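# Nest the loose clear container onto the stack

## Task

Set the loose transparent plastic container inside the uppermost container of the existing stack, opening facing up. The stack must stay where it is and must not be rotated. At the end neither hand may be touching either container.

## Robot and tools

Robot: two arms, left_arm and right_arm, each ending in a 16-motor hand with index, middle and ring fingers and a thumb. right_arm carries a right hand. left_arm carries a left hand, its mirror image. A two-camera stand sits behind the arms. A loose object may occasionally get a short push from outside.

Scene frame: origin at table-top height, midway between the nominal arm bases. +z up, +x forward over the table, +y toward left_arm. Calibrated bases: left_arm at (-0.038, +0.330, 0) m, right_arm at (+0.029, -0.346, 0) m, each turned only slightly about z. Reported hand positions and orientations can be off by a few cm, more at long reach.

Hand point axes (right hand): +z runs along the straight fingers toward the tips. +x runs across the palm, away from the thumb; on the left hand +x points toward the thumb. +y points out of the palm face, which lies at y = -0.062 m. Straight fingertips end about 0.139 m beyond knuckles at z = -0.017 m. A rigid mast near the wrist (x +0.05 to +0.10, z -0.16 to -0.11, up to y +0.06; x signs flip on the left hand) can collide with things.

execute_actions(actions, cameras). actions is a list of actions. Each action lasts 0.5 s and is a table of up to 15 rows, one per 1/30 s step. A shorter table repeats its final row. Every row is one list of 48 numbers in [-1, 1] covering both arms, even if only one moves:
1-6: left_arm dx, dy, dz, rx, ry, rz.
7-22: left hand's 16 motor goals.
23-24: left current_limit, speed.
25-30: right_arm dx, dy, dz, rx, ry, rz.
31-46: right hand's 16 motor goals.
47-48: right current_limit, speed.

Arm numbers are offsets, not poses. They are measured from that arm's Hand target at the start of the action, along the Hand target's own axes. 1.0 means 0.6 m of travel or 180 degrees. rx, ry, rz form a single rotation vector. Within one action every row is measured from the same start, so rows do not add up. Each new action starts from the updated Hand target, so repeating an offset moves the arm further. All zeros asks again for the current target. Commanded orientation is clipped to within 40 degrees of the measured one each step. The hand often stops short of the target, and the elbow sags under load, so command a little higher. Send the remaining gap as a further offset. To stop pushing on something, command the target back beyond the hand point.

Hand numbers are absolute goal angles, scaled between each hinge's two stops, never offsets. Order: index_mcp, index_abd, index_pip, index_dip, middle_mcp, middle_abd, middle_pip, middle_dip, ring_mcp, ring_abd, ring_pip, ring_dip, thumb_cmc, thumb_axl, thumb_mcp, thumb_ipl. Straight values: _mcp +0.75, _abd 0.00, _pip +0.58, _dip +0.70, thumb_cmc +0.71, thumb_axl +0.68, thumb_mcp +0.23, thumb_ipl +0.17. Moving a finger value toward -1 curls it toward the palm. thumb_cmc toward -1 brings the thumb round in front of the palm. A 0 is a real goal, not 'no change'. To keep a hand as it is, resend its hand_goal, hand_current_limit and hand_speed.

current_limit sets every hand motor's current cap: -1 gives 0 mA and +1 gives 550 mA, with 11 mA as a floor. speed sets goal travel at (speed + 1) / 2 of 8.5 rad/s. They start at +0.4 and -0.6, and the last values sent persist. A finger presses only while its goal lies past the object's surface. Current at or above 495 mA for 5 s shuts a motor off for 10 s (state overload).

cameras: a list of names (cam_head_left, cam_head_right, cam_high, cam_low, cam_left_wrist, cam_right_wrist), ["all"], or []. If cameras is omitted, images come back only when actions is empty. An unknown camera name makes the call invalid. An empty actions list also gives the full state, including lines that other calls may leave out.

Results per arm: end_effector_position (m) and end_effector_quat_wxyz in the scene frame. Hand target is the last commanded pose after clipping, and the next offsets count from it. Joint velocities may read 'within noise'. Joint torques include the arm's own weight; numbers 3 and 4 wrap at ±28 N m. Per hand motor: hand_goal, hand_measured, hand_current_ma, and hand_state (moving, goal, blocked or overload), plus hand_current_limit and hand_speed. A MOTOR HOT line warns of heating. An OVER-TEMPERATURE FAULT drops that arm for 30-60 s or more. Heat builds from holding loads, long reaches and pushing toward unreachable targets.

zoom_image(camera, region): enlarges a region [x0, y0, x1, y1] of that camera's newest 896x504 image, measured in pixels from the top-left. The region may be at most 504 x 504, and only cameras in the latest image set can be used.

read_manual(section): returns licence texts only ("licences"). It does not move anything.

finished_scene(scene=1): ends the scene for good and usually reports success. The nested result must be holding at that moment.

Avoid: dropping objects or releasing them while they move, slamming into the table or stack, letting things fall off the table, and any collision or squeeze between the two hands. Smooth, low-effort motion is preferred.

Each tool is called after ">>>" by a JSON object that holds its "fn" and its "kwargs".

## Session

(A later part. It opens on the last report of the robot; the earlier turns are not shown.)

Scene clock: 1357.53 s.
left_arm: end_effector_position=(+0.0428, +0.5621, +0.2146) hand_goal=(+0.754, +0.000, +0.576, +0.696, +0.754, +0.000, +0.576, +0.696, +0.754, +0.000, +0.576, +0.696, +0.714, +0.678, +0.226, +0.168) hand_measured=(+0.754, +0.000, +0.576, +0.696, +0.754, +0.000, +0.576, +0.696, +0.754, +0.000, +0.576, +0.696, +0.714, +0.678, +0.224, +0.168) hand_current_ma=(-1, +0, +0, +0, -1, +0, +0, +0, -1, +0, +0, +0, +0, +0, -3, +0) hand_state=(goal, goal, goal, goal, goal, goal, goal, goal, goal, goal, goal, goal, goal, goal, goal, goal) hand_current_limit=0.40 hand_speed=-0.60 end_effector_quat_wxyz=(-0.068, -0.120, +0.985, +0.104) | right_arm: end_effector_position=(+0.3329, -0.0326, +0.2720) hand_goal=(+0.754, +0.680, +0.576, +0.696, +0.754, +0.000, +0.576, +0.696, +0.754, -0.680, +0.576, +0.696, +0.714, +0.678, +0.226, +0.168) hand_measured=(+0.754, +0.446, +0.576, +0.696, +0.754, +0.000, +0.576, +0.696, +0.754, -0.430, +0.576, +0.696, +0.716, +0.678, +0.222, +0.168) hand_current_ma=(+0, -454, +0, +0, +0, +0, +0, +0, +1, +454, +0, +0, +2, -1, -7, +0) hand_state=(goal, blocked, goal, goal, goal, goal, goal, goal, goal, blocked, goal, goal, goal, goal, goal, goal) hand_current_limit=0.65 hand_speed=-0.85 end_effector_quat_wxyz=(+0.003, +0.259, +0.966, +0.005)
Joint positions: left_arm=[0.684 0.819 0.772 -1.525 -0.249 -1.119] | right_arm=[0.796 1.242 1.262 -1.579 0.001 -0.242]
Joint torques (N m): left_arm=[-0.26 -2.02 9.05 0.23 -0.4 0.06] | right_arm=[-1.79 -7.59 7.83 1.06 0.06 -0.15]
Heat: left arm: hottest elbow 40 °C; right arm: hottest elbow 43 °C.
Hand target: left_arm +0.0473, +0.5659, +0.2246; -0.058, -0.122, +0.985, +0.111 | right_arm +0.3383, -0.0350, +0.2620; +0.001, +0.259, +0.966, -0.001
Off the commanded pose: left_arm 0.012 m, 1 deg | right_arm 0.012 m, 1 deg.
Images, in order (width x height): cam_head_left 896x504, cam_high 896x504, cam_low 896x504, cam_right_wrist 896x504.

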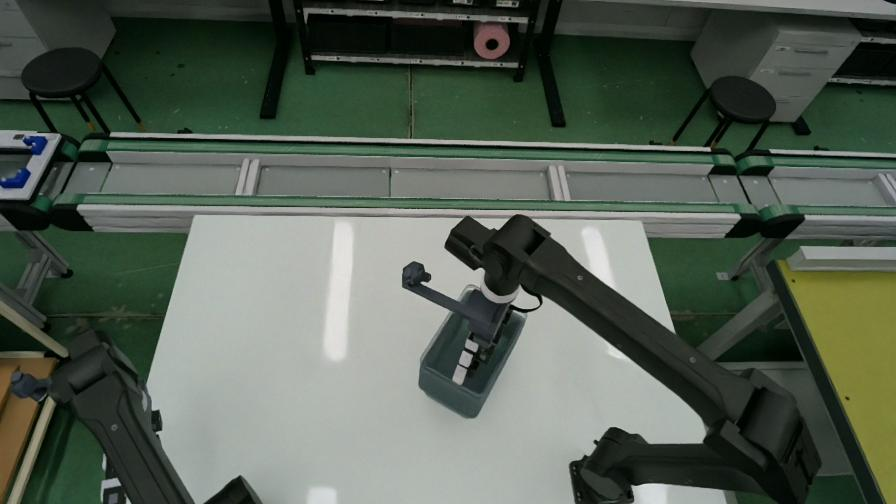

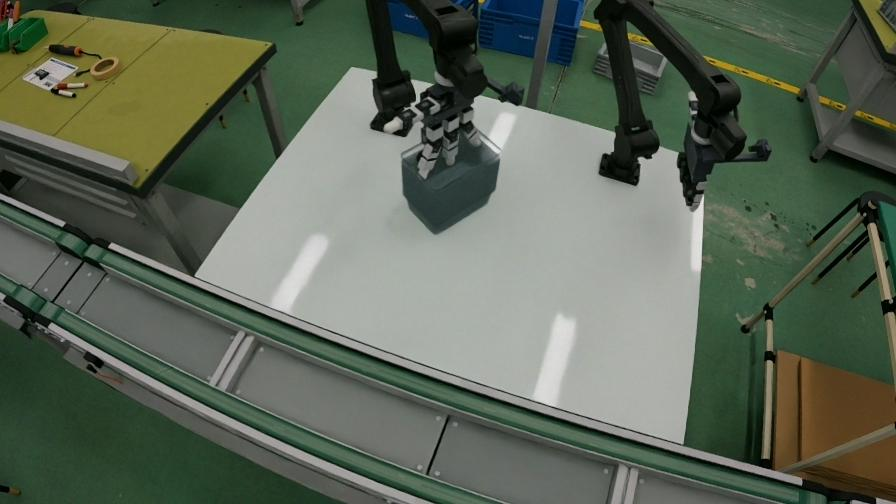

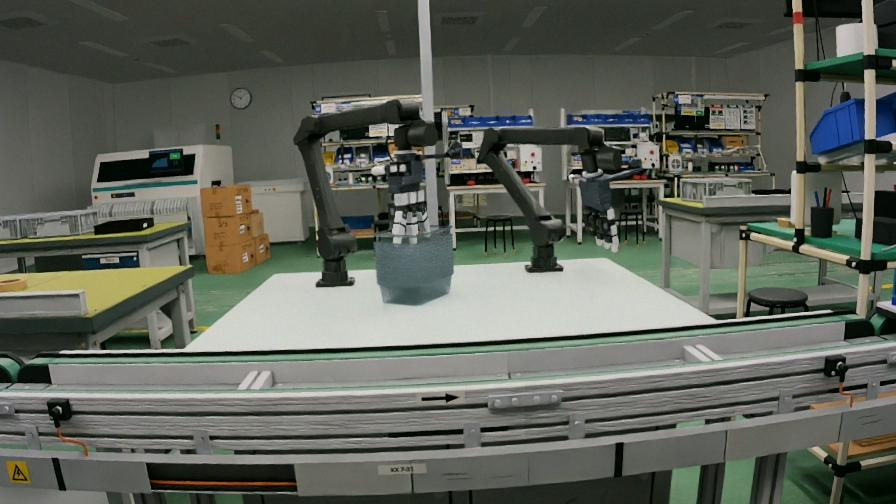

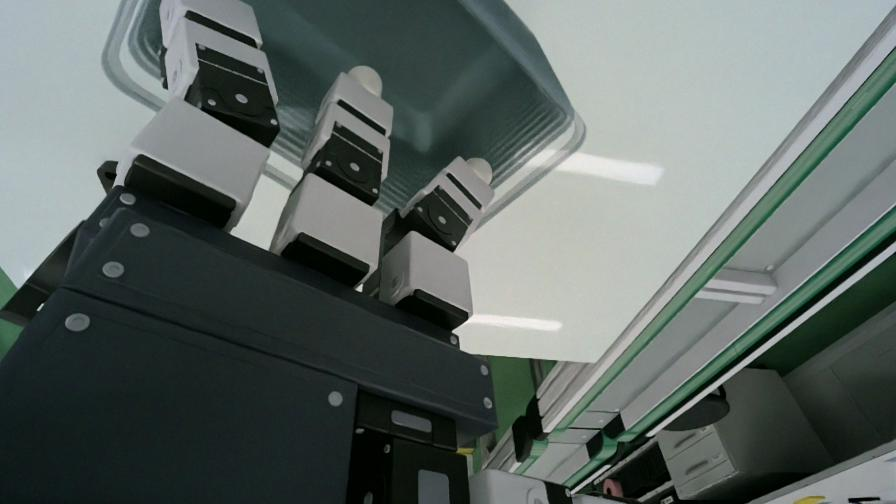

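>>> {"fn": "execute_actions", "kwargs": {"actions": [[[0,0,0,0,0,0,0.754,0,0.576,0.696,0.754,0,0.576,0.696,0.754,0,0.576,0.696,0.714,0.678,0.226,0.168,0.4,-0.6,0,0,0.012,0,0,0,0.754,0.68,0.576,0.696,0.754,0,0.576,0.696,0.754,-0.68,0.576,0.696,0.714,0.678,0.226,0.168,0.65,-0.85]]], "cameras": ["cam_low", "cam_high", "cam_head_left", "cam_right_wrist"]}}

>>> {"fn": "zoom_image", "kwargs": {"camera": "cam_low", "region": [320, 170, 500, 320]}}

>>> {"fn": "zoom_image", "kwargs": {"camera": "cam_high", "region": [360, 60, 540, 240]}}

>>> {"fn": "zoom_image", "kwargs": {"camera": "cam_right_wrist", "region": [100, 0, 600, 250]}}

Scene clock: 1366.40 s.
left_arm: end_effector_position=(+0.0428, +0.5621, +0.2146) hand_goal=(+0.754, +0.000, +0.576, +0.696, +0.754, +0.000, +0.576, +0.696, +0.754, +0.000, +0.576, +0.696, +0.714, +0.678, +0.226, +0.168) hand_measured=(+0.754, +0.000, +0.576, +0.696, +0.754, +0.000, +0.576, +0.696, +0.754, +0.000, +0.576, +0.696, +0.714, +0.678, +0.224, +0.168) hand_current_ma=(-1, +0, +0, +0, -1, +0, +0, +0, -1, +0, +0, +0, +0, +0, -3, +0) hand_state=(goal, goal, goal, goal, goal, goal, goal, goal, goal, goal, goal, goal, goal, goal, goal, goal) hand_current_limit=0.40 hand_speed=-0.60 end_effector_quat_wxyz=(-0.068, -0.120, +0.985, +0.104) | right_arm: end_effector_position=(+0.3332, -0.0323, +0.2653) hand_goal=(+0.754, +0.680, +0.576, +0.696, +0.754, +0.000, +0.576, +0.696, +0.754, -0.680, +0.576, +0.696, +0.714, +0.678, +0.226, +0.168) hand_measured=(+0.754, +0.446, +0.576, +0.696, +0.754, +0.000, +0.576, +0.696, +0.754, -0.430, +0.576, +0.696, +0.716, +0.678, +0.222, +0.168) hand_current_ma=(+0, -454, +0, +0, +0, +0, +0, +0, +1, +454, +0, +0, +2, -1, -7, +0) hand_state=(goal, blocked, goal, goal, goal, goal, goal, goal, goal, blocked, goal, goal, goal, goal, goal, goal) hand_current_limit=0.65 hand_speed=-0.85 end_effector_quat_wxyz=(+0.003, +0.259, +0.966, +0.006)
Joint positions: left_arm=[0.684 0.819 0.772 -1.525 -0.249 -1.119] | right_arm=[0.796 1.242 1.244 -1.56 0.001 -0.242]
Joint torques (N m): left_arm=[-0.26 -2.08 9.02 0.23 -0.39 0.06] | right_arm=[-1.67 -7.59 7.79 1.09 0.06 -0.13]
Heat: left arm: hottest elbow 40 °C; right arm: hottest elbow 43 °C.
Hand target: left_arm +0.0473, +0.5659, +0.2246; -0.058, -0.122, +0.985, +0.111 | right_arm +0.3383, -0.0350, +0.2548; +0.001, +0.259, +0.966, +0.000
Off the commanded pose: left_arm 0.012 m, 1 deg | right_arm 0.012 m, 1 deg.
Images, in order (width x height): cam_head_left 896x504, cam_high 896x504, cam_low 896x504, cam_right_wrist 896x504.

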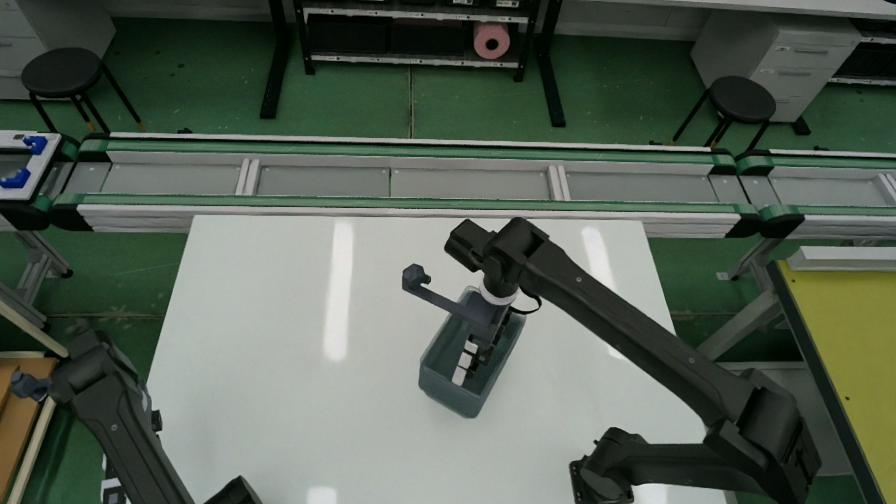

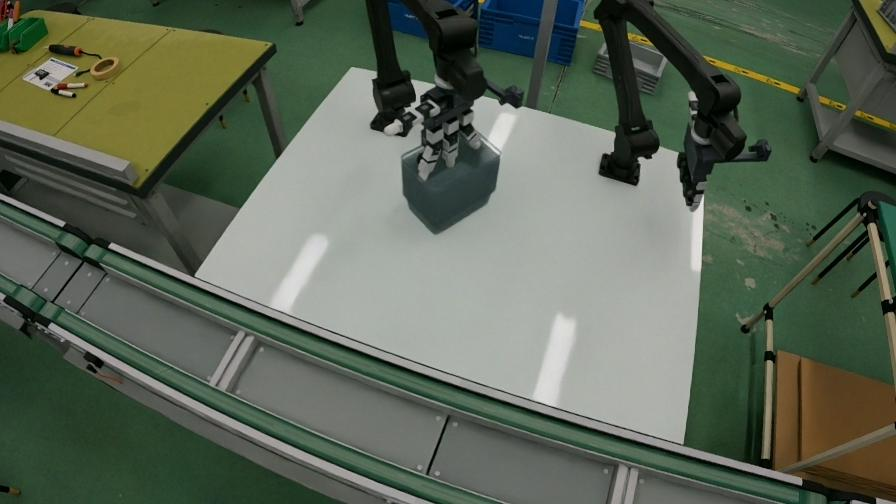

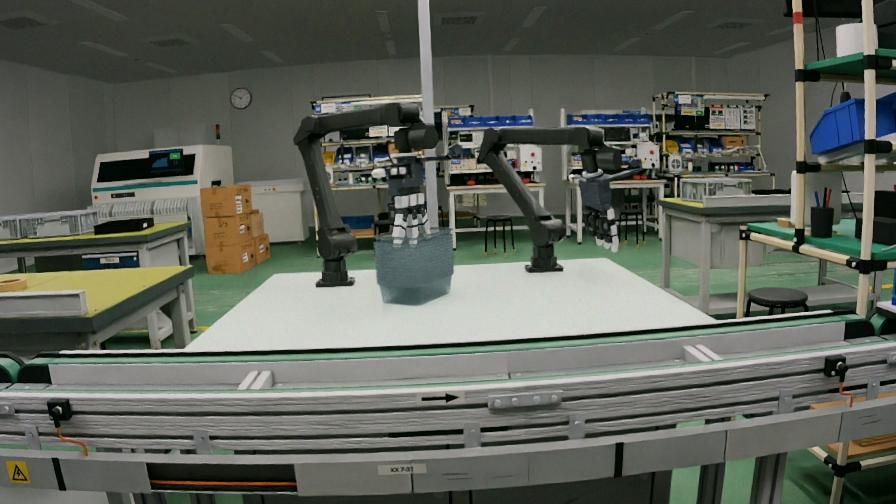

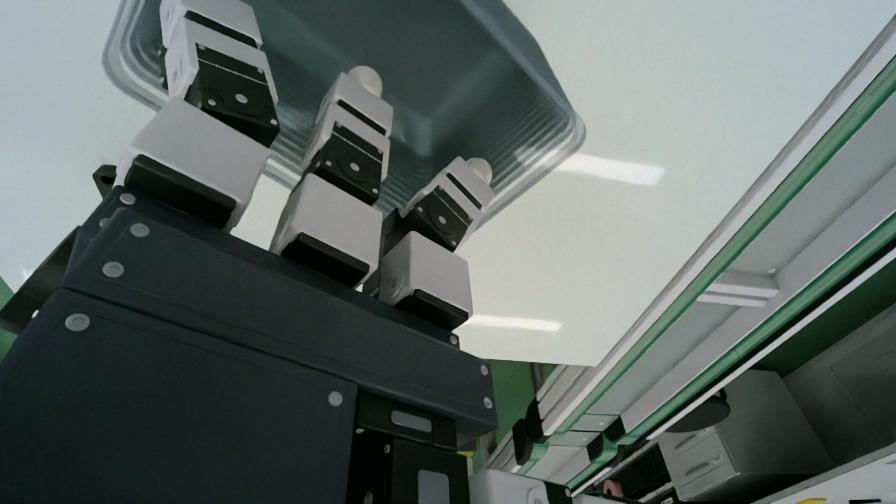

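Scaled by 2.800.

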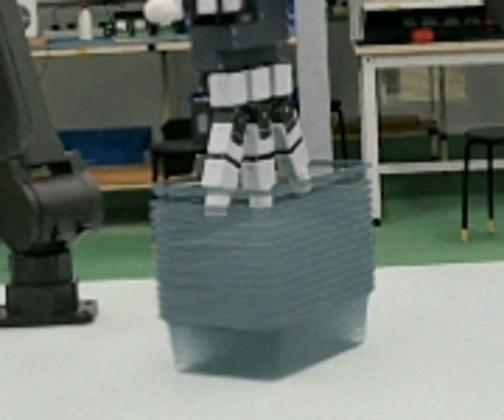

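Scaled by 2.800.

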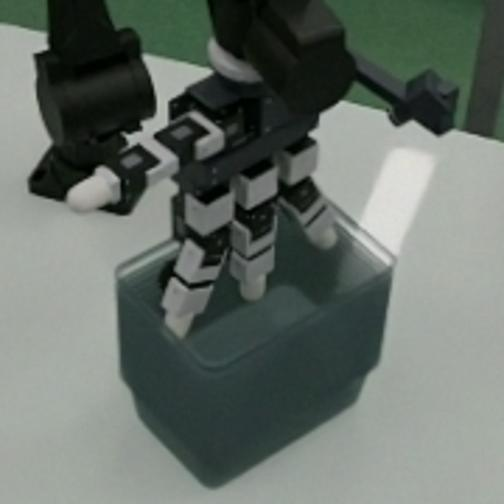

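Scaled by 1.008.

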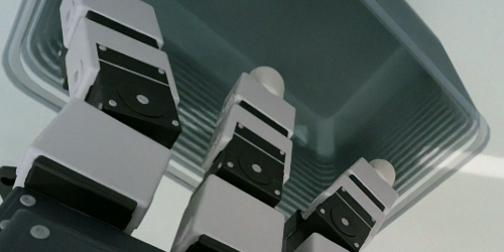

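>>> {"fn": "execute_actions", "kwargs": {"actions": [[[0,0,0,0,0,0,0.754,0,0.576,0.696,0.754,0,0.576,0.696,0.754,0,0.576,0.696,0.714,0.678,0.226,0.168,0.4,-0.6,0,0,0.008,0,0,0,0.754,0.68,0.576,0.696,0.754,0,0.576,0.696,0.754,-0.68,0.576,0.696,0.714,0.678,0.226,0.168,0.65,-0.85]]], "cameras": ["cam_low", "cam_right_wrist"]}}

>>> {"fn": "zoom_image", "kwargs": {"camera": "cam_low", "region": [360, 210, 470, 320]}}

>>> {"fn": "zoom_image", "kwargs": {"camera": "cam_right_wrist", "region": [380, 0, 640, 250]}}

Scene clock: 1376.00 s.
left_arm: end_effector_position=(+0.0428, +0.5621, +0.2146) hand_goal=(+0.754, +0.000, +0.576, +0.696, +0.754, +0.000, +0.576, +0.696, +0.754, +0.000, +0.576, +0.696, +0.714, +0.678, +0.226, +0.168) hand_measured=(+0.754, +0.000, +0.576, +0.696, +0.754, +0.000, +0.576, +0.696, +0.754, +0.000, +0.576, +0.696, +0.714, +0.678, +0.224, +0.168) hand_current_ma=(-1, +0, +0, +0, -1, +0, +0, +0, -1, +0, +0, +0, +0, +0, -3, +0) hand_state=(goal, goal, goal, goal, goal, goal, goal, goal, goal, goal, goal, goal, goal, goal, goal, goal) hand_current_limit=0.40 hand_speed=-0.60 end_effector_quat_wxyz=(-0.068, -0.120, +0.985, +0.104) | right_arm: end_effector_position=(+0.3330, -0.0325, +0.2607) hand_goal=(+0.754, +0.680, +0.576, +0.696, +0.754, +0.000, +0.576, +0.696, +0.754, -0.680, +0.576, +0.696, +0.714, +0.678, +0.226, +0.168) hand_measured=(+0.754, +0.446, +0.576, +0.696, +0.754, +0.000, +0.576, +0.696, +0.754, -0.430, +0.576, +0.696, +0.716, +0.678, +0.222, +0.168) hand_current_ma=(+0, -454, +0, +0, +0, +0, +0, +0, +1, +454, +0, +0, +2, -1, -7, +0) hand_state=(goal, blocked, goal, goal, goal, goal, goal, goal, goal, blocked, goal, goal, goal, goal, goal, goal) hand_current_limit=0.65 hand_speed=-0.85 end_effector_quat_wxyz=(+0.003, +0.259, +0.966, +0.005)
Joint positions: left_arm=[0.684 0.819 0.772 -1.525 -0.249 -1.119] | right_arm=[0.796 1.242 1.232 -1.549 0.001 -0.242]
Joint torques (N m): left_arm=[-0.26 -2.02 9.07 0.21 -0.39 0.07] | right_arm=[-1.73 -7.65 7.79 1.11 0.05 -0.15]
Heat: left arm: hottest elbow 40 °C; right arm: hottest elbow 43 °C.
Hand target: left_arm +0.0473, +0.5659, +0.2246; -0.058, -0.122, +0.985, +0.111 | right_arm +0.3384, -0.0349, +0.2501; +0.001, +0.259, +0.966, +0.000
Off the commanded pose: left_arm 0.012 m, 1 deg | right_arm 0.012 m, 1 deg.
Images, in order (width x height): cam_low 896x504, cam_right_wrist 896x504.

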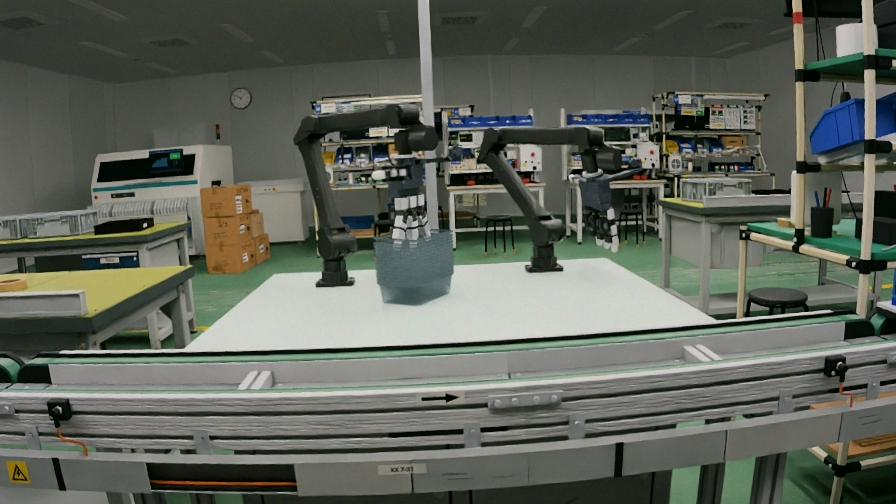

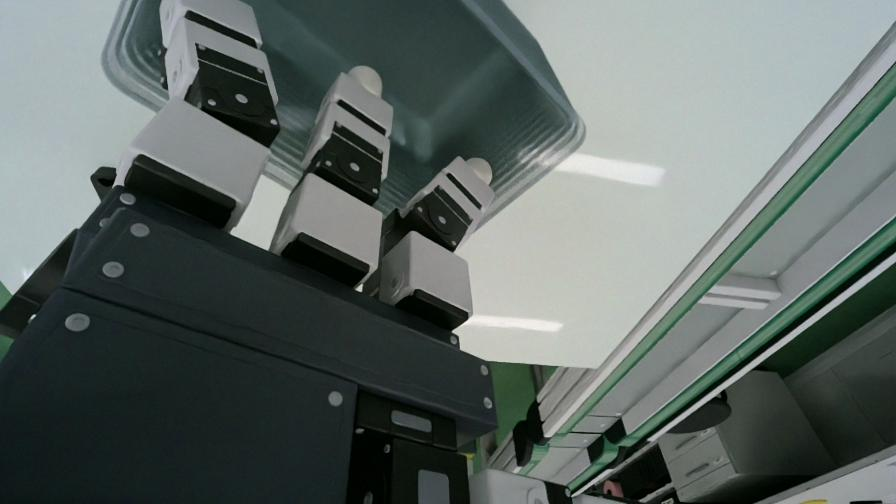

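Scaled by 4.582.

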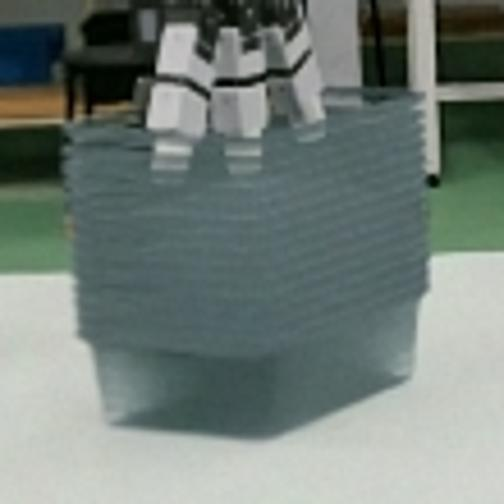

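Scaled by 1.938.

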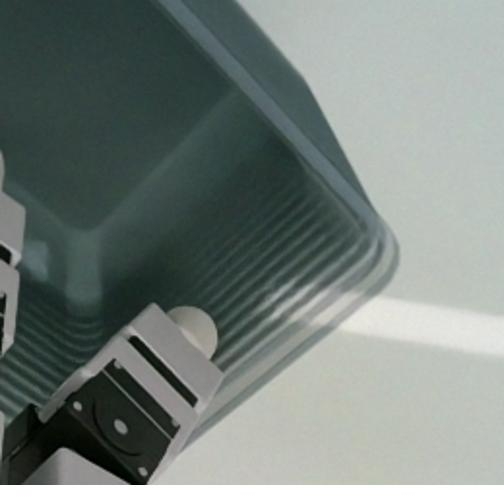

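>>> {"fn": "execute_actions", "kwargs": {"actions": [[[0,0,0,0,0,0,0.754,0,0.576,0.696,0.754,0,0.576,0.696,0.754,0,0.576,0.696,0.714,0.678,0.226,0.168,0.4,-0.6,0,0,0.006,0,0,0,0.754,0.68,0.576,0.696,0.754,0,0.576,0.696,0.754,-0.68,0.576,0.696,0.714,0.678,0.226,0.168,0.65,-0.85]]], "cameras": ["cam_low", "cam_right_wrist"]}}

>>> {"fn": "zoom_image", "kwargs": {"camera": "cam_low", "region": [360, 220, 430, 290]}}

>>> {"fn": "zoom_image", "kwargs": {"camera": "cam_right_wrist", "region": [380, 0, 640, 250]}}

Scene clock: 1386.77 s.
left_arm: end_effector_position=(+0.0428, +0.5621, +0.2146) hand_goal=(+0.754, +0.000, +0.576, +0.696, +0.754, +0.000, +0.576, +0.696, +0.754, +0.000, +0.576, +0.696, +0.714, +0.678, +0.226, +0.168) hand_measured=(+0.754, +0.000, +0.576, +0.696, +0.754, +0.000, +0.576, +0.696, +0.754, +0.000, +0.576, +0.696, +0.714, +0.678, +0.224, +0.168) hand_current_ma=(-1, +0, +0, +0, -1, +0, +0, +0, -1, +0, +0, +0, +0, +0, -3, +0) hand_state=(goal, goal, goal, goal, goal, goal, goal, goal, goal, goal, goal, goal, goal, goal, goal, goal) hand_current_limit=0.40 hand_speed=-0.60 end_effector_quat_wxyz=(-0.068, -0.120, +0.985, +0.104) | right_arm: end_effector_position=(+0.3330, -0.0325, +0.2578) hand_goal=(+0.754, +0.680, +0.576, +0.696, +0.754, +0.000, +0.576, +0.696, +0.754, -0.680, +0.576, +0.696, +0.714, +0.678, +0.226, +0.168) hand_measured=(+0.754, +0.446, +0.576, +0.696, +0.754, +0.000, +0.576, +0.696, +0.756, -0.430, +0.576, +0.696, +0.716, +0.678, +0.222, +0.168) hand_current_ma=(+1, -454, +0, +0, +0, +0, +0, +0, +1, +454, +0, +0, +2, -1, -7, +0) hand_state=(goal, blocked, goal, goal, goal, goal, goal, goal, goal, blocked, goal, goal, goal, goal, goal, goal) hand_current_limit=0.65 hand_speed=-0.85 end_effector_quat_wxyz=(+0.003, +0.259, +0.966, +0.005)
Joint positions: left_arm=[0.684 0.819 0.772 -1.525 -0.249 -1.119] | right_arm=[0.796 1.242 1.224 -1.541 0.001 -0.242]
Joint torques (N m): left_arm=[-0.38 -2.02 9.03 0.25 -0.39 0.07] | right_arm=[-1.79 -7.59 7.68 1.2 0.06 -0.14]
Heat: left arm: hottest elbow 40 °C; right arm: hottest elbow 43 °C.
Hand target: left_arm +0.0473, +0.5659, +0.2246; -0.058, -0.122, +0.985, +0.111 | right_arm +0.3383, -0.0349, +0.2465; +0.001, +0.259, +0.966, +0.000
Off the commanded pose: left_arm 0.012 m, 1 deg | right_arm 0.013 m, 1 deg.
Images, in order (width x height): cam_low 896x504, cam_right_wrist 896x504.

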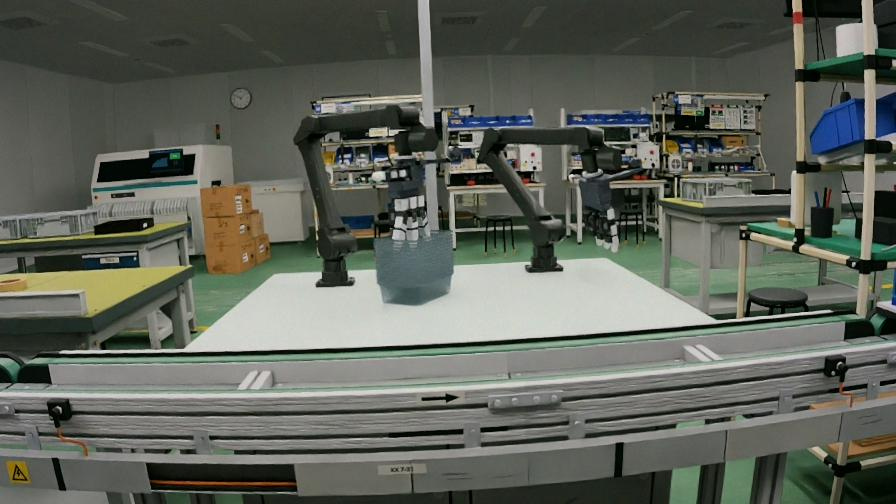

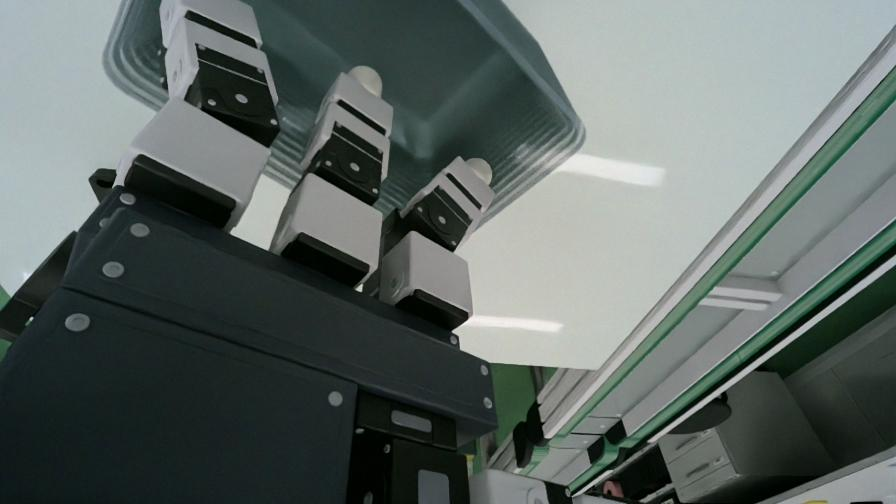

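Scaled by 7.200.

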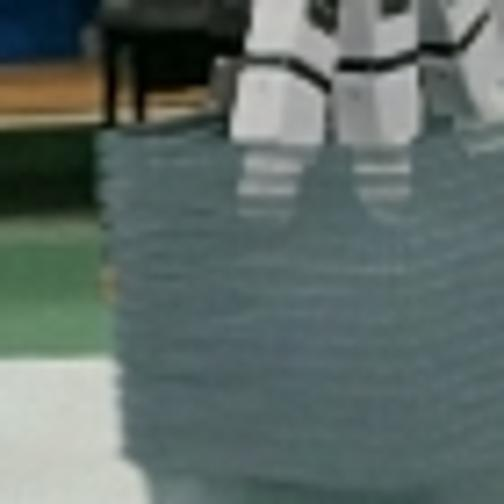

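Scaled by 1.938.

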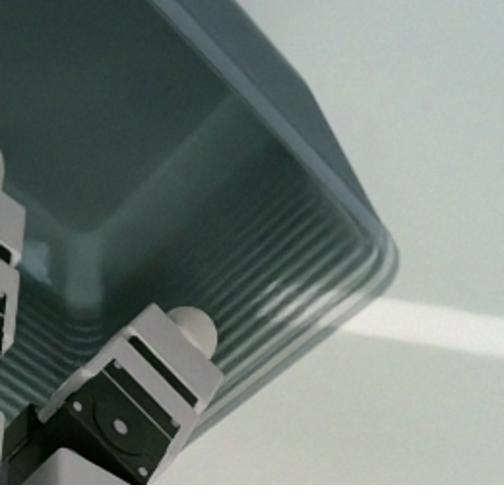

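>>> {"fn": "execute_actions", "kwargs": {"actions": [[[0,0,0,0,0,0,0.754,0,0.576,0.696,0.754,0,0.576,0.696,0.754,0,0.576,0.696,0.714,0.678,0.226,0.168,0.4,-0.6,0,0,0.006,0,0,0,0.754,0.68,0.576,0.696,0.754,0,0.576,0.696,0.754,-0.68,0.576,0.696,0.714,0.678,0.226,0.168,0.65,-0.85]]], "cameras": ["cam_low", "cam_right_wrist"]}}

>>> {"fn": "zoom_image", "kwargs": {"camera": "cam_low", "region": [360, 220, 460, 310]}}

>>> {"fn": "zoom_image", "kwargs": {"camera": "cam_right_wrist", "region": [380, 0, 640, 250]}}

Scene clock: 1395.60 s.
left_arm: end_effector_position=(+0.0428, +0.5621, +0.2146) hand_goal=(+0.754, +0.000, +0.576, +0.696, +0.754, +0.000, +0.576, +0.696, +0.754, +0.000, +0.576, +0.696, +0.714, +0.678, +0.226, +0.168) hand_measured=(+0.754, +0.000, +0.576, +0.696, +0.754, +0.000, +0.576, +0.696, +0.754, +0.000, +0.576, +0.696, +0.714, +0.678, +0.224, +0.168) hand_current_ma=(-1, +0, +0, +0, -1, +0, +0, +0, -1, +0, +0, +0, +0, +0, -3, +0) hand_state=(goal, goal, goal, goal, goal, goal, goal, goal, goal, goal, goal, goal, goal, goal, goal, goal) hand_current_limit=0.40 hand_speed=-0.60 end_effector_quat_wxyz=(-0.068, -0.120, +0.985, +0.104) | right_arm: end_effector_position=(+0.3334, -0.0321, +0.2575) hand_goal=(+0.754, +0.680, +0.576, +0.696, +0.754, +0.000, +0.576, +0.696, +0.754, -0.680, +0.576, +0.696, +0.714, +0.678, +0.226, +0.168) hand_measured=(+0.758, +0.446, +0.580, +0.696, +0.754, +0.000, +0.576, +0.696, +0.758, -0.430, +0.578, +0.696, +0.716, +0.678, +0.222, +0.168) hand_current_ma=(+7, -454, +4, +0, +0, +0, +0, +0, +7, +454, +3, +0, +2, -1, -7, +0) hand_state=(goal, blocked, goal, goal, goal, goal, goal, goal, goal, blocked, goal, goal, goal, goal, goal, goal) hand_current_limit=0.65 hand_speed=-0.85 end_effector_quat_wxyz=(+0.004, +0.259, +0.966, +0.006)
Joint positions: left_arm=[0.684 0.819 0.772 -1.525 -0.249 -1.119] | right_arm=[0.796 1.242 1.223 -1.538 0.001 -0.242]
Joint torques (N m): left_arm=[-0.44 -1.96 9.03 0.24 -0.39 0.05] | right_arm=[-1.73 -7.53 7.13 1.42 0.05 -0.15]
Heat: left arm: hottest elbow 40 °C; right arm: hottest elbow 42 °C.
Hand target: left_arm +0.0473, +0.5659, +0.2246; -0.058, -0.122, +0.985, +0.111 | right_arm +0.3384, -0.0350, +0.2429; +0.001, +0.259, +0.966, +0.000
Off the commanded pose: left_arm 0.012 m, 1 deg | right_arm 0.016 m, 1 deg.
Images, in order (width x height): cam_low 896x504, cam_right_wrist 896x504.

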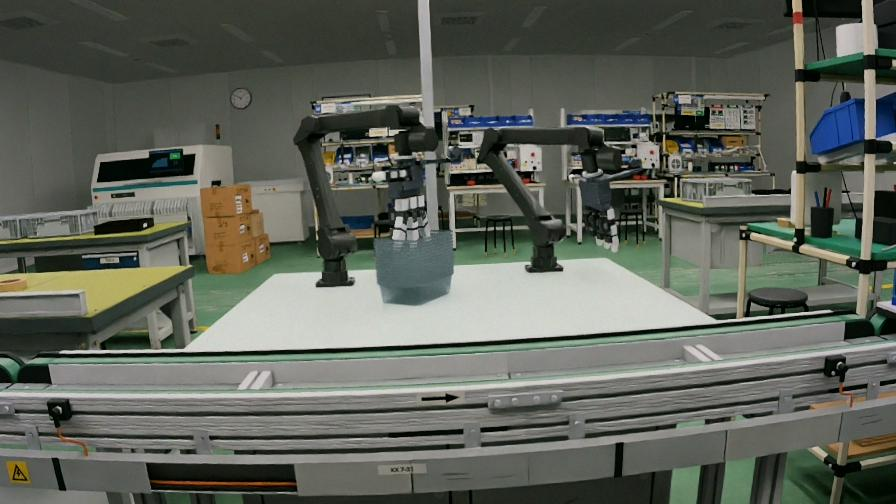

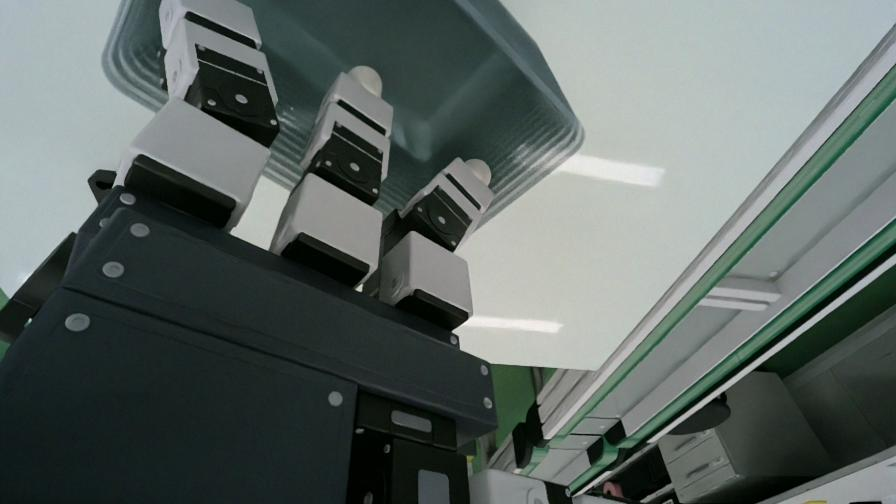

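Scaled by 5.040.

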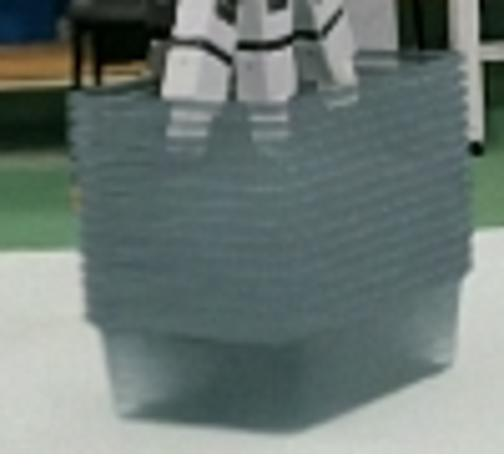

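Scaled by 1.938.

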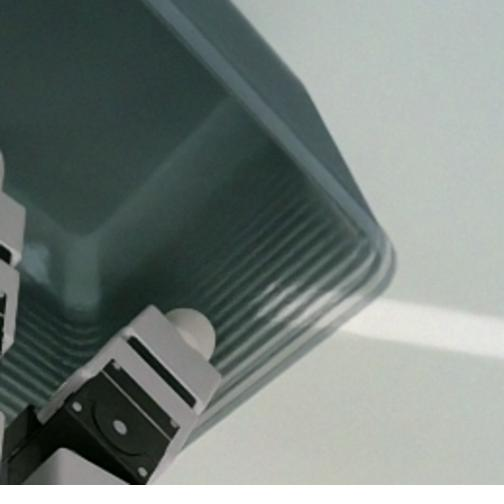

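>>> {"fn": "execute_actions", "kwargs": {"actions": [[[0,0,0,0,0,0,0.754,0,0.576,0.696,0.754,0,0.576,0.696,0.754,0,0.576,0.696,0.714,0.678,0.226,0.168,0.4,-0.6,0,0,-0.007,0,0,0,0.754,0.55,0.576,0.696,0.754,0,0.576,0.696,0.754,-0.55,0.576,0.696,0.714,0.678,0.226,0.168,0.65,-0.9]],[[0,0,0,0,0,0,0.754,0,0.576,0.696,0.754,0,0.576,0.696,0.754,0,0.576,0.696,0.714,0.678,0.226,0.168,0.4,-0.6,0,0,0,0,0,0,0.754,0.42,0.576,0.696,0.754,0,0.576,0.696,0.754,-0.42,0.576,0.696,0.714,0.678,0.226,0.168,0.4,-0.85]],[[0,0,0,0,0,0,0.754,0,0.576,0.696,0.754,0,0.576,0.696,0.754,0,0.576,0.696,0.714,0.678,0.226,0.168,0.4,-0.6,0,0,0,0,0,0,0.754,0.2,0.576,0.696,0.754,0,0.576,0.696,0.754,-0.2,0.576,0.696,0.714,0.678,0.226,0.168,0.4,-0.8]]], "cameras": ["cam_low", "cam_right_wrist", "cam_high"]}}

>>> {"fn": "zoom_image", "kwargs": {"camera": "cam_low", "region": [360, 220, 460, 310]}}

>>> {"fn": "zoom_image", "kwargs": {"camera": "cam_high", "region": [360, 60, 540, 240]}}

Scene clock: 1420.70 s.
left_arm: end_effector_position=(+0.0428, +0.5621, +0.2146) hand_goal=(+0.754, +0.000, +0.576, +0.696, +0.754, +0.000, +0.576, +0.696, +0.754, +0.000, +0.576, +0.696, +0.714, +0.678, +0.226, +0.168) hand_measured=(+0.754, +0.000, +0.576, +0.696, +0.754, +0.000, +0.576, +0.696, +0.754, +0.000, +0.576, +0.696, +0.714, +0.678, +0.224, +0.168) hand_current_ma=(-1, +0, +0, +0, -1, +0, +0, +0, -1, +0, +0, +0, +0, +0, -3, +0) hand_state=(goal, goal, goal, goal, goal, goal, goal, goal, goal, goal, goal, goal, goal, goal, goal, goal) hand_current_limit=0.40 hand_speed=-0.60 end_effector_quat_wxyz=(-0.068, -0.120, +0.985, +0.104) | right_arm: end_effector_position=(+0.3334, -0.0322, +0.2575) hand_goal=(+0.754, +0.200, +0.576, +0.696, +0.754, +0.000, +0.576, +0.696, +0.754, -0.200, +0.576, +0.696, +0.714, +0.678, +0.226, +0.168) hand_measured=(+0.756, +0.202, +0.578, +0.696, +0.754, +0.000, +0.576, +0.696, +0.756, -0.202, +0.578, +0.696, +0.716, +0.678, +0.222, +0.168) hand_current_ma=(+1, +2, +3, +0, +0, +0, +0, +0, +2, -2, +3, +0, +2, -1, -7, +0) hand_state=(goal, goal, goal, goal, goal, goal, goal, goal, goal, goal, goal, goal, goal, goal, goal, goal) hand_current_limit=0.40 hand_speed=-0.80 end_effector_quat_wxyz=(+0.004, +0.259, +0.966, +0.006)
Joint positions: left_arm=[0.684 0.819 0.772 -1.525 -0.249 -1.119] | right_arm=[0.795 1.242 1.223 -1.538 0.001 -0.243]
Joint torques (N m): left_arm=[-0.32 -2.02 9.05 0.23 -0.39 0.07] | right_arm=[-1.85 -7.59 7.84 1.01 0.06 -0.14]
Heat: left arm: hottest elbow 40 °C; right arm: hottest elbow 43 °C.
Hand target: left_arm +0.0473, +0.5659, +0.2246; -0.058, -0.122, +0.985, +0.111 | right_arm +0.3384, -0.0350, +0.2471; +0.001, +0.259, +0.966, +0.000
Off the commanded pose: left_arm 0.012 m, 1 deg | right_arm 0.012 m, 1 deg.
Images, in order (width x height): cam_high 896x504, cam_low 896x504, cam_right_wrist 896x504.

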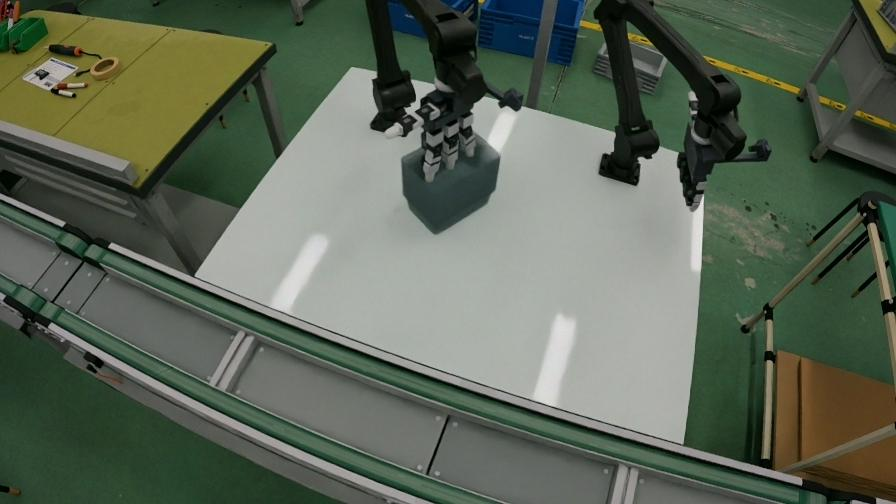

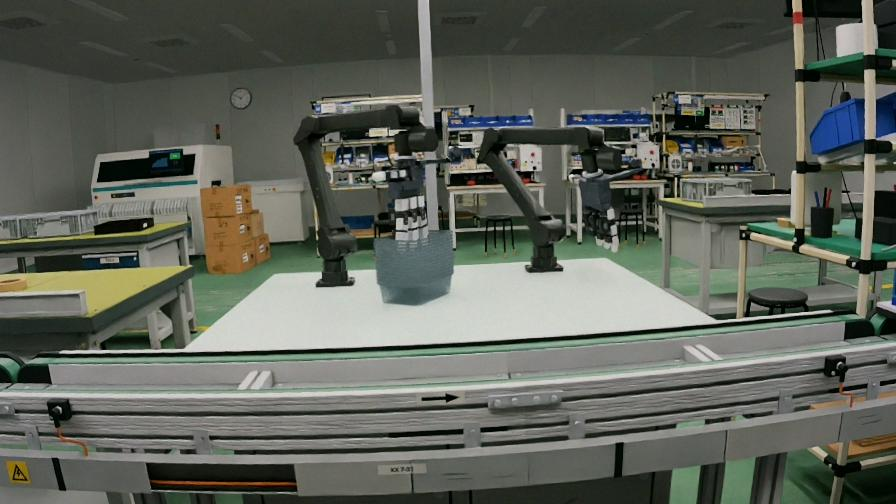

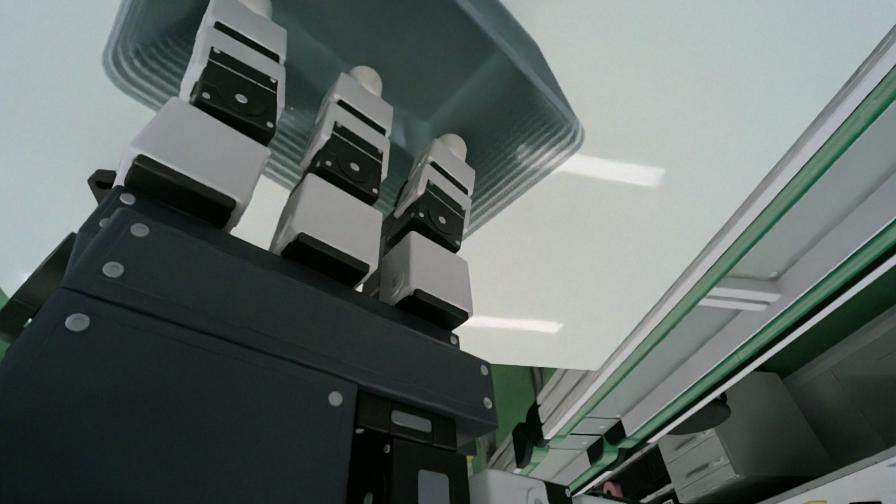

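Scaled by 5.040.

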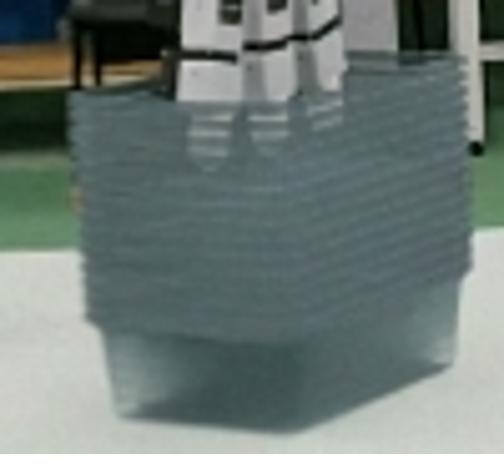

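Scaled by 2.800.

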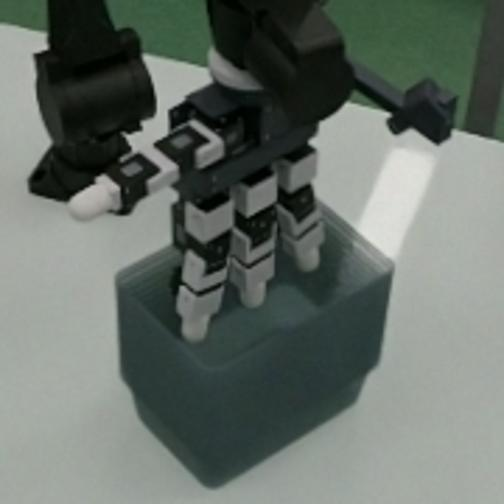

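>>> {"fn": "execute_actions", "kwargs": {"actions": [[[0,0,0,0,0,0,0.754,0,0.576,0.696,0.754,0,0.576,0.696,0.754,0,0.576,0.696,0.714,0.678,0.226,0.168,0.4,-0.6,0,0,0,0,0,0,0.754,0,0.576,0.696,0.754,0,0.576,0.696,0.754,0,0.576,0.696,0.714,0.678,0.226,0.168,0.4,-0.8]],[[0,0,0,0,0,0,0.754,0,0.576,0.696,0.754,0,0.576,0.696,0.754,0,0.576,0.696,0.714,0.678,0.226,0.168,0.4,-0.6,0,0,-0.04,0,0,0,0.754,0,0.576,0.696,0.754,0,0.576,0.696,0.754,0,0.576,0.696,0.714,0.678,0.226,0.168,0.4,-0.8]],[[0,0,0,0,0,0,0.754,0,0.576,0.696,0.754,0,0.576,0.696,0.754,0,0.576,0.696,0.714,0.678,0.226,0.168,0.4,-0.6,0,0,-0.05,0,0,0,0.754,0,0.576,0.696,0.754,0,0.576,0.696,0.754,0,0.576,0.696,0.714,0.678,0.226,0.168,0.4,-0.8]]], "cameras": ["cam_low", "cam_right_wrist", "cam_high"]}}

>>> {"fn": "zoom_image", "kwargs": {"camera": "cam_low", "region": [360, 200, 470, 310]}}

>>> {"fn": "zoom_image", "kwargs": {"camera": "cam_high", "region": [360, 60, 540, 240]}}

Scene clock: 1440.40 s.
left_arm: end_effector_position=(+0.0428, +0.5621, +0.2146) hand_goal=(+0.754, +0.000, +0.576, +0.696, +0.754, +0.000, +0.576, +0.696, +0.754, +0.000, +0.576, +0.696, +0.714, +0.678, +0.226, +0.168) hand_measured=(+0.754, +0.000, +0.576, +0.696, +0.754, +0.000, +0.576, +0.696, +0.754, +0.000, +0.576, +0.696, +0.714, +0.678, +0.224, +0.168) hand_current_ma=(-1, +0, +0, +0, -1, +0, +0, +0, -1, +0, +0, +0, +0, +0, -3, +0) hand_state=(goal, goal, goal, goal, goal, goal, goal, goal, goal, goal, goal, goal, goal, goal, goal, goal) hand_current_limit=0.40 hand_speed=-0.60 end_effector_quat_wxyz=(-0.068, -0.120, +0.985, +0.104) | right_arm: end_effector_position=(+0.3260, -0.0399, +0.2827) hand_goal=(+0.754, +0.000, +0.576, +0.696, +0.754, +0.000, +0.576, +0.696, +0.754, +0.000, +0.576, +0.696, +0.714, +0.678, +0.226, +0.168) hand_measured=(+0.754, +0.002, +0.578, +0.696, +0.754, +0.000, +0.576, +0.696, +0.754, -0.004, +0.578, +0.696, +0.716, +0.678, +0.222, +0.168) hand_current_ma=(+0, +3, +3, +0, +0, +0, +0, +0, +0, -4, +2, +0, +2, -1, -7, +0) hand_state=(goal, goal, goal, goal, goal, goal, goal, goal, goal, goal, goal, goal, goal, goal, goal, goal) hand_current_limit=0.40 hand_speed=-0.80 end_effector_quat_wxyz=(-0.006, +0.259, +0.966, -0.012)
Joint positions: left_arm=[0.684 0.819 0.772 -1.525 -0.249 -1.119] | right_arm=[0.795 1.242 1.299 -1.654 0.001 -0.243]
Joint torques (N m): left_arm=[-0.26 -2.08 9.02 0.21 -0.39 0.06] | right_arm=[-1.67 -7.41 12.41 0.12 0.09 -0.13]
Heat: left arm: hottest elbow 40 °C; right arm: hottest elbow 43 °C.
Hand target: left_arm +0.0473, +0.5659, +0.2246; -0.058, -0.122, +0.985, +0.111 | right_arm +0.3384, -0.0349, +0.3011; +0.001, +0.259, +0.966, +0.000
Off the commanded pose: left_arm 0.012 m, 1 deg | right_arm 0.023 m, 2 deg.
Images, in order (width x height): cam_high 896x504, cam_low 896x504, cam_right_wrist 896x504.

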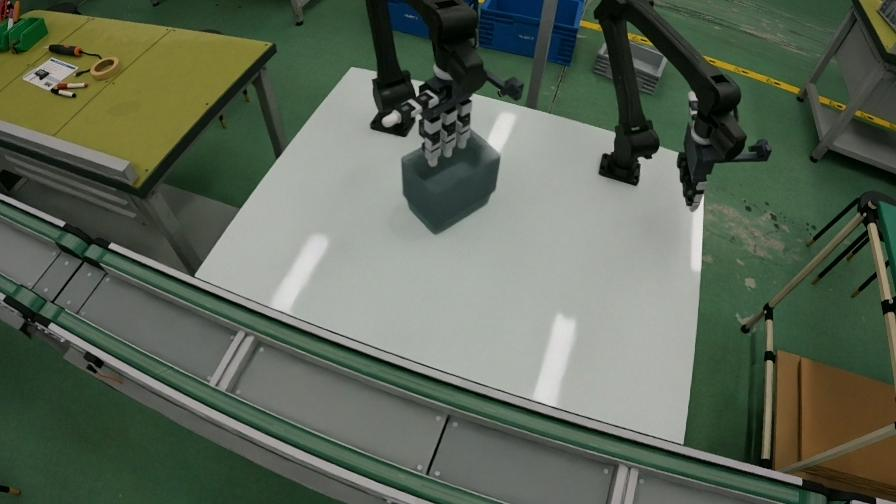

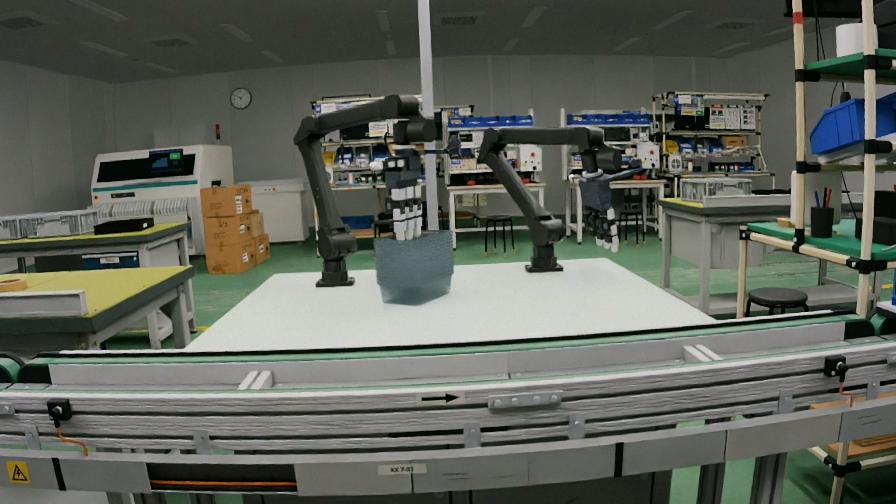

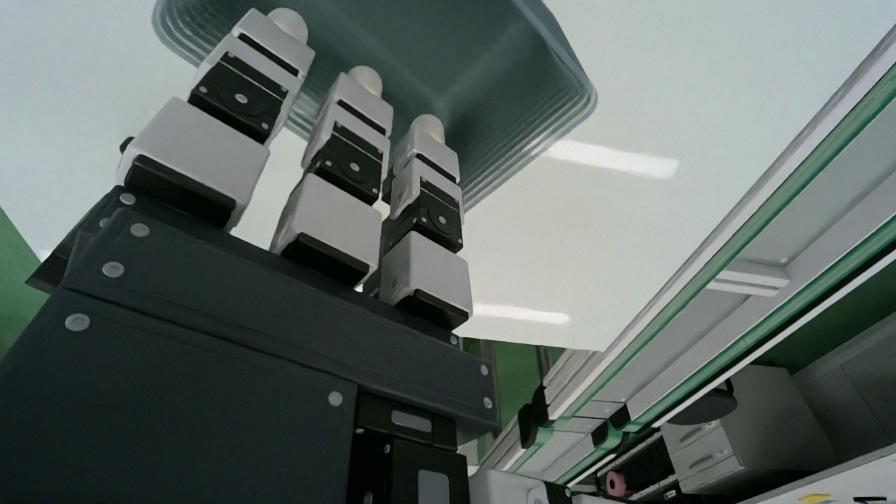

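Scaled by 4.582.

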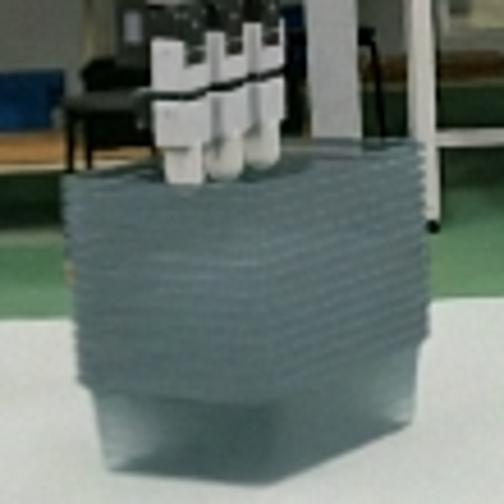

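Scaled by 2.800.

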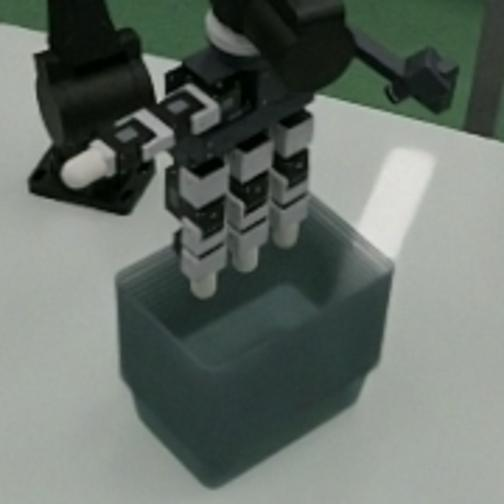

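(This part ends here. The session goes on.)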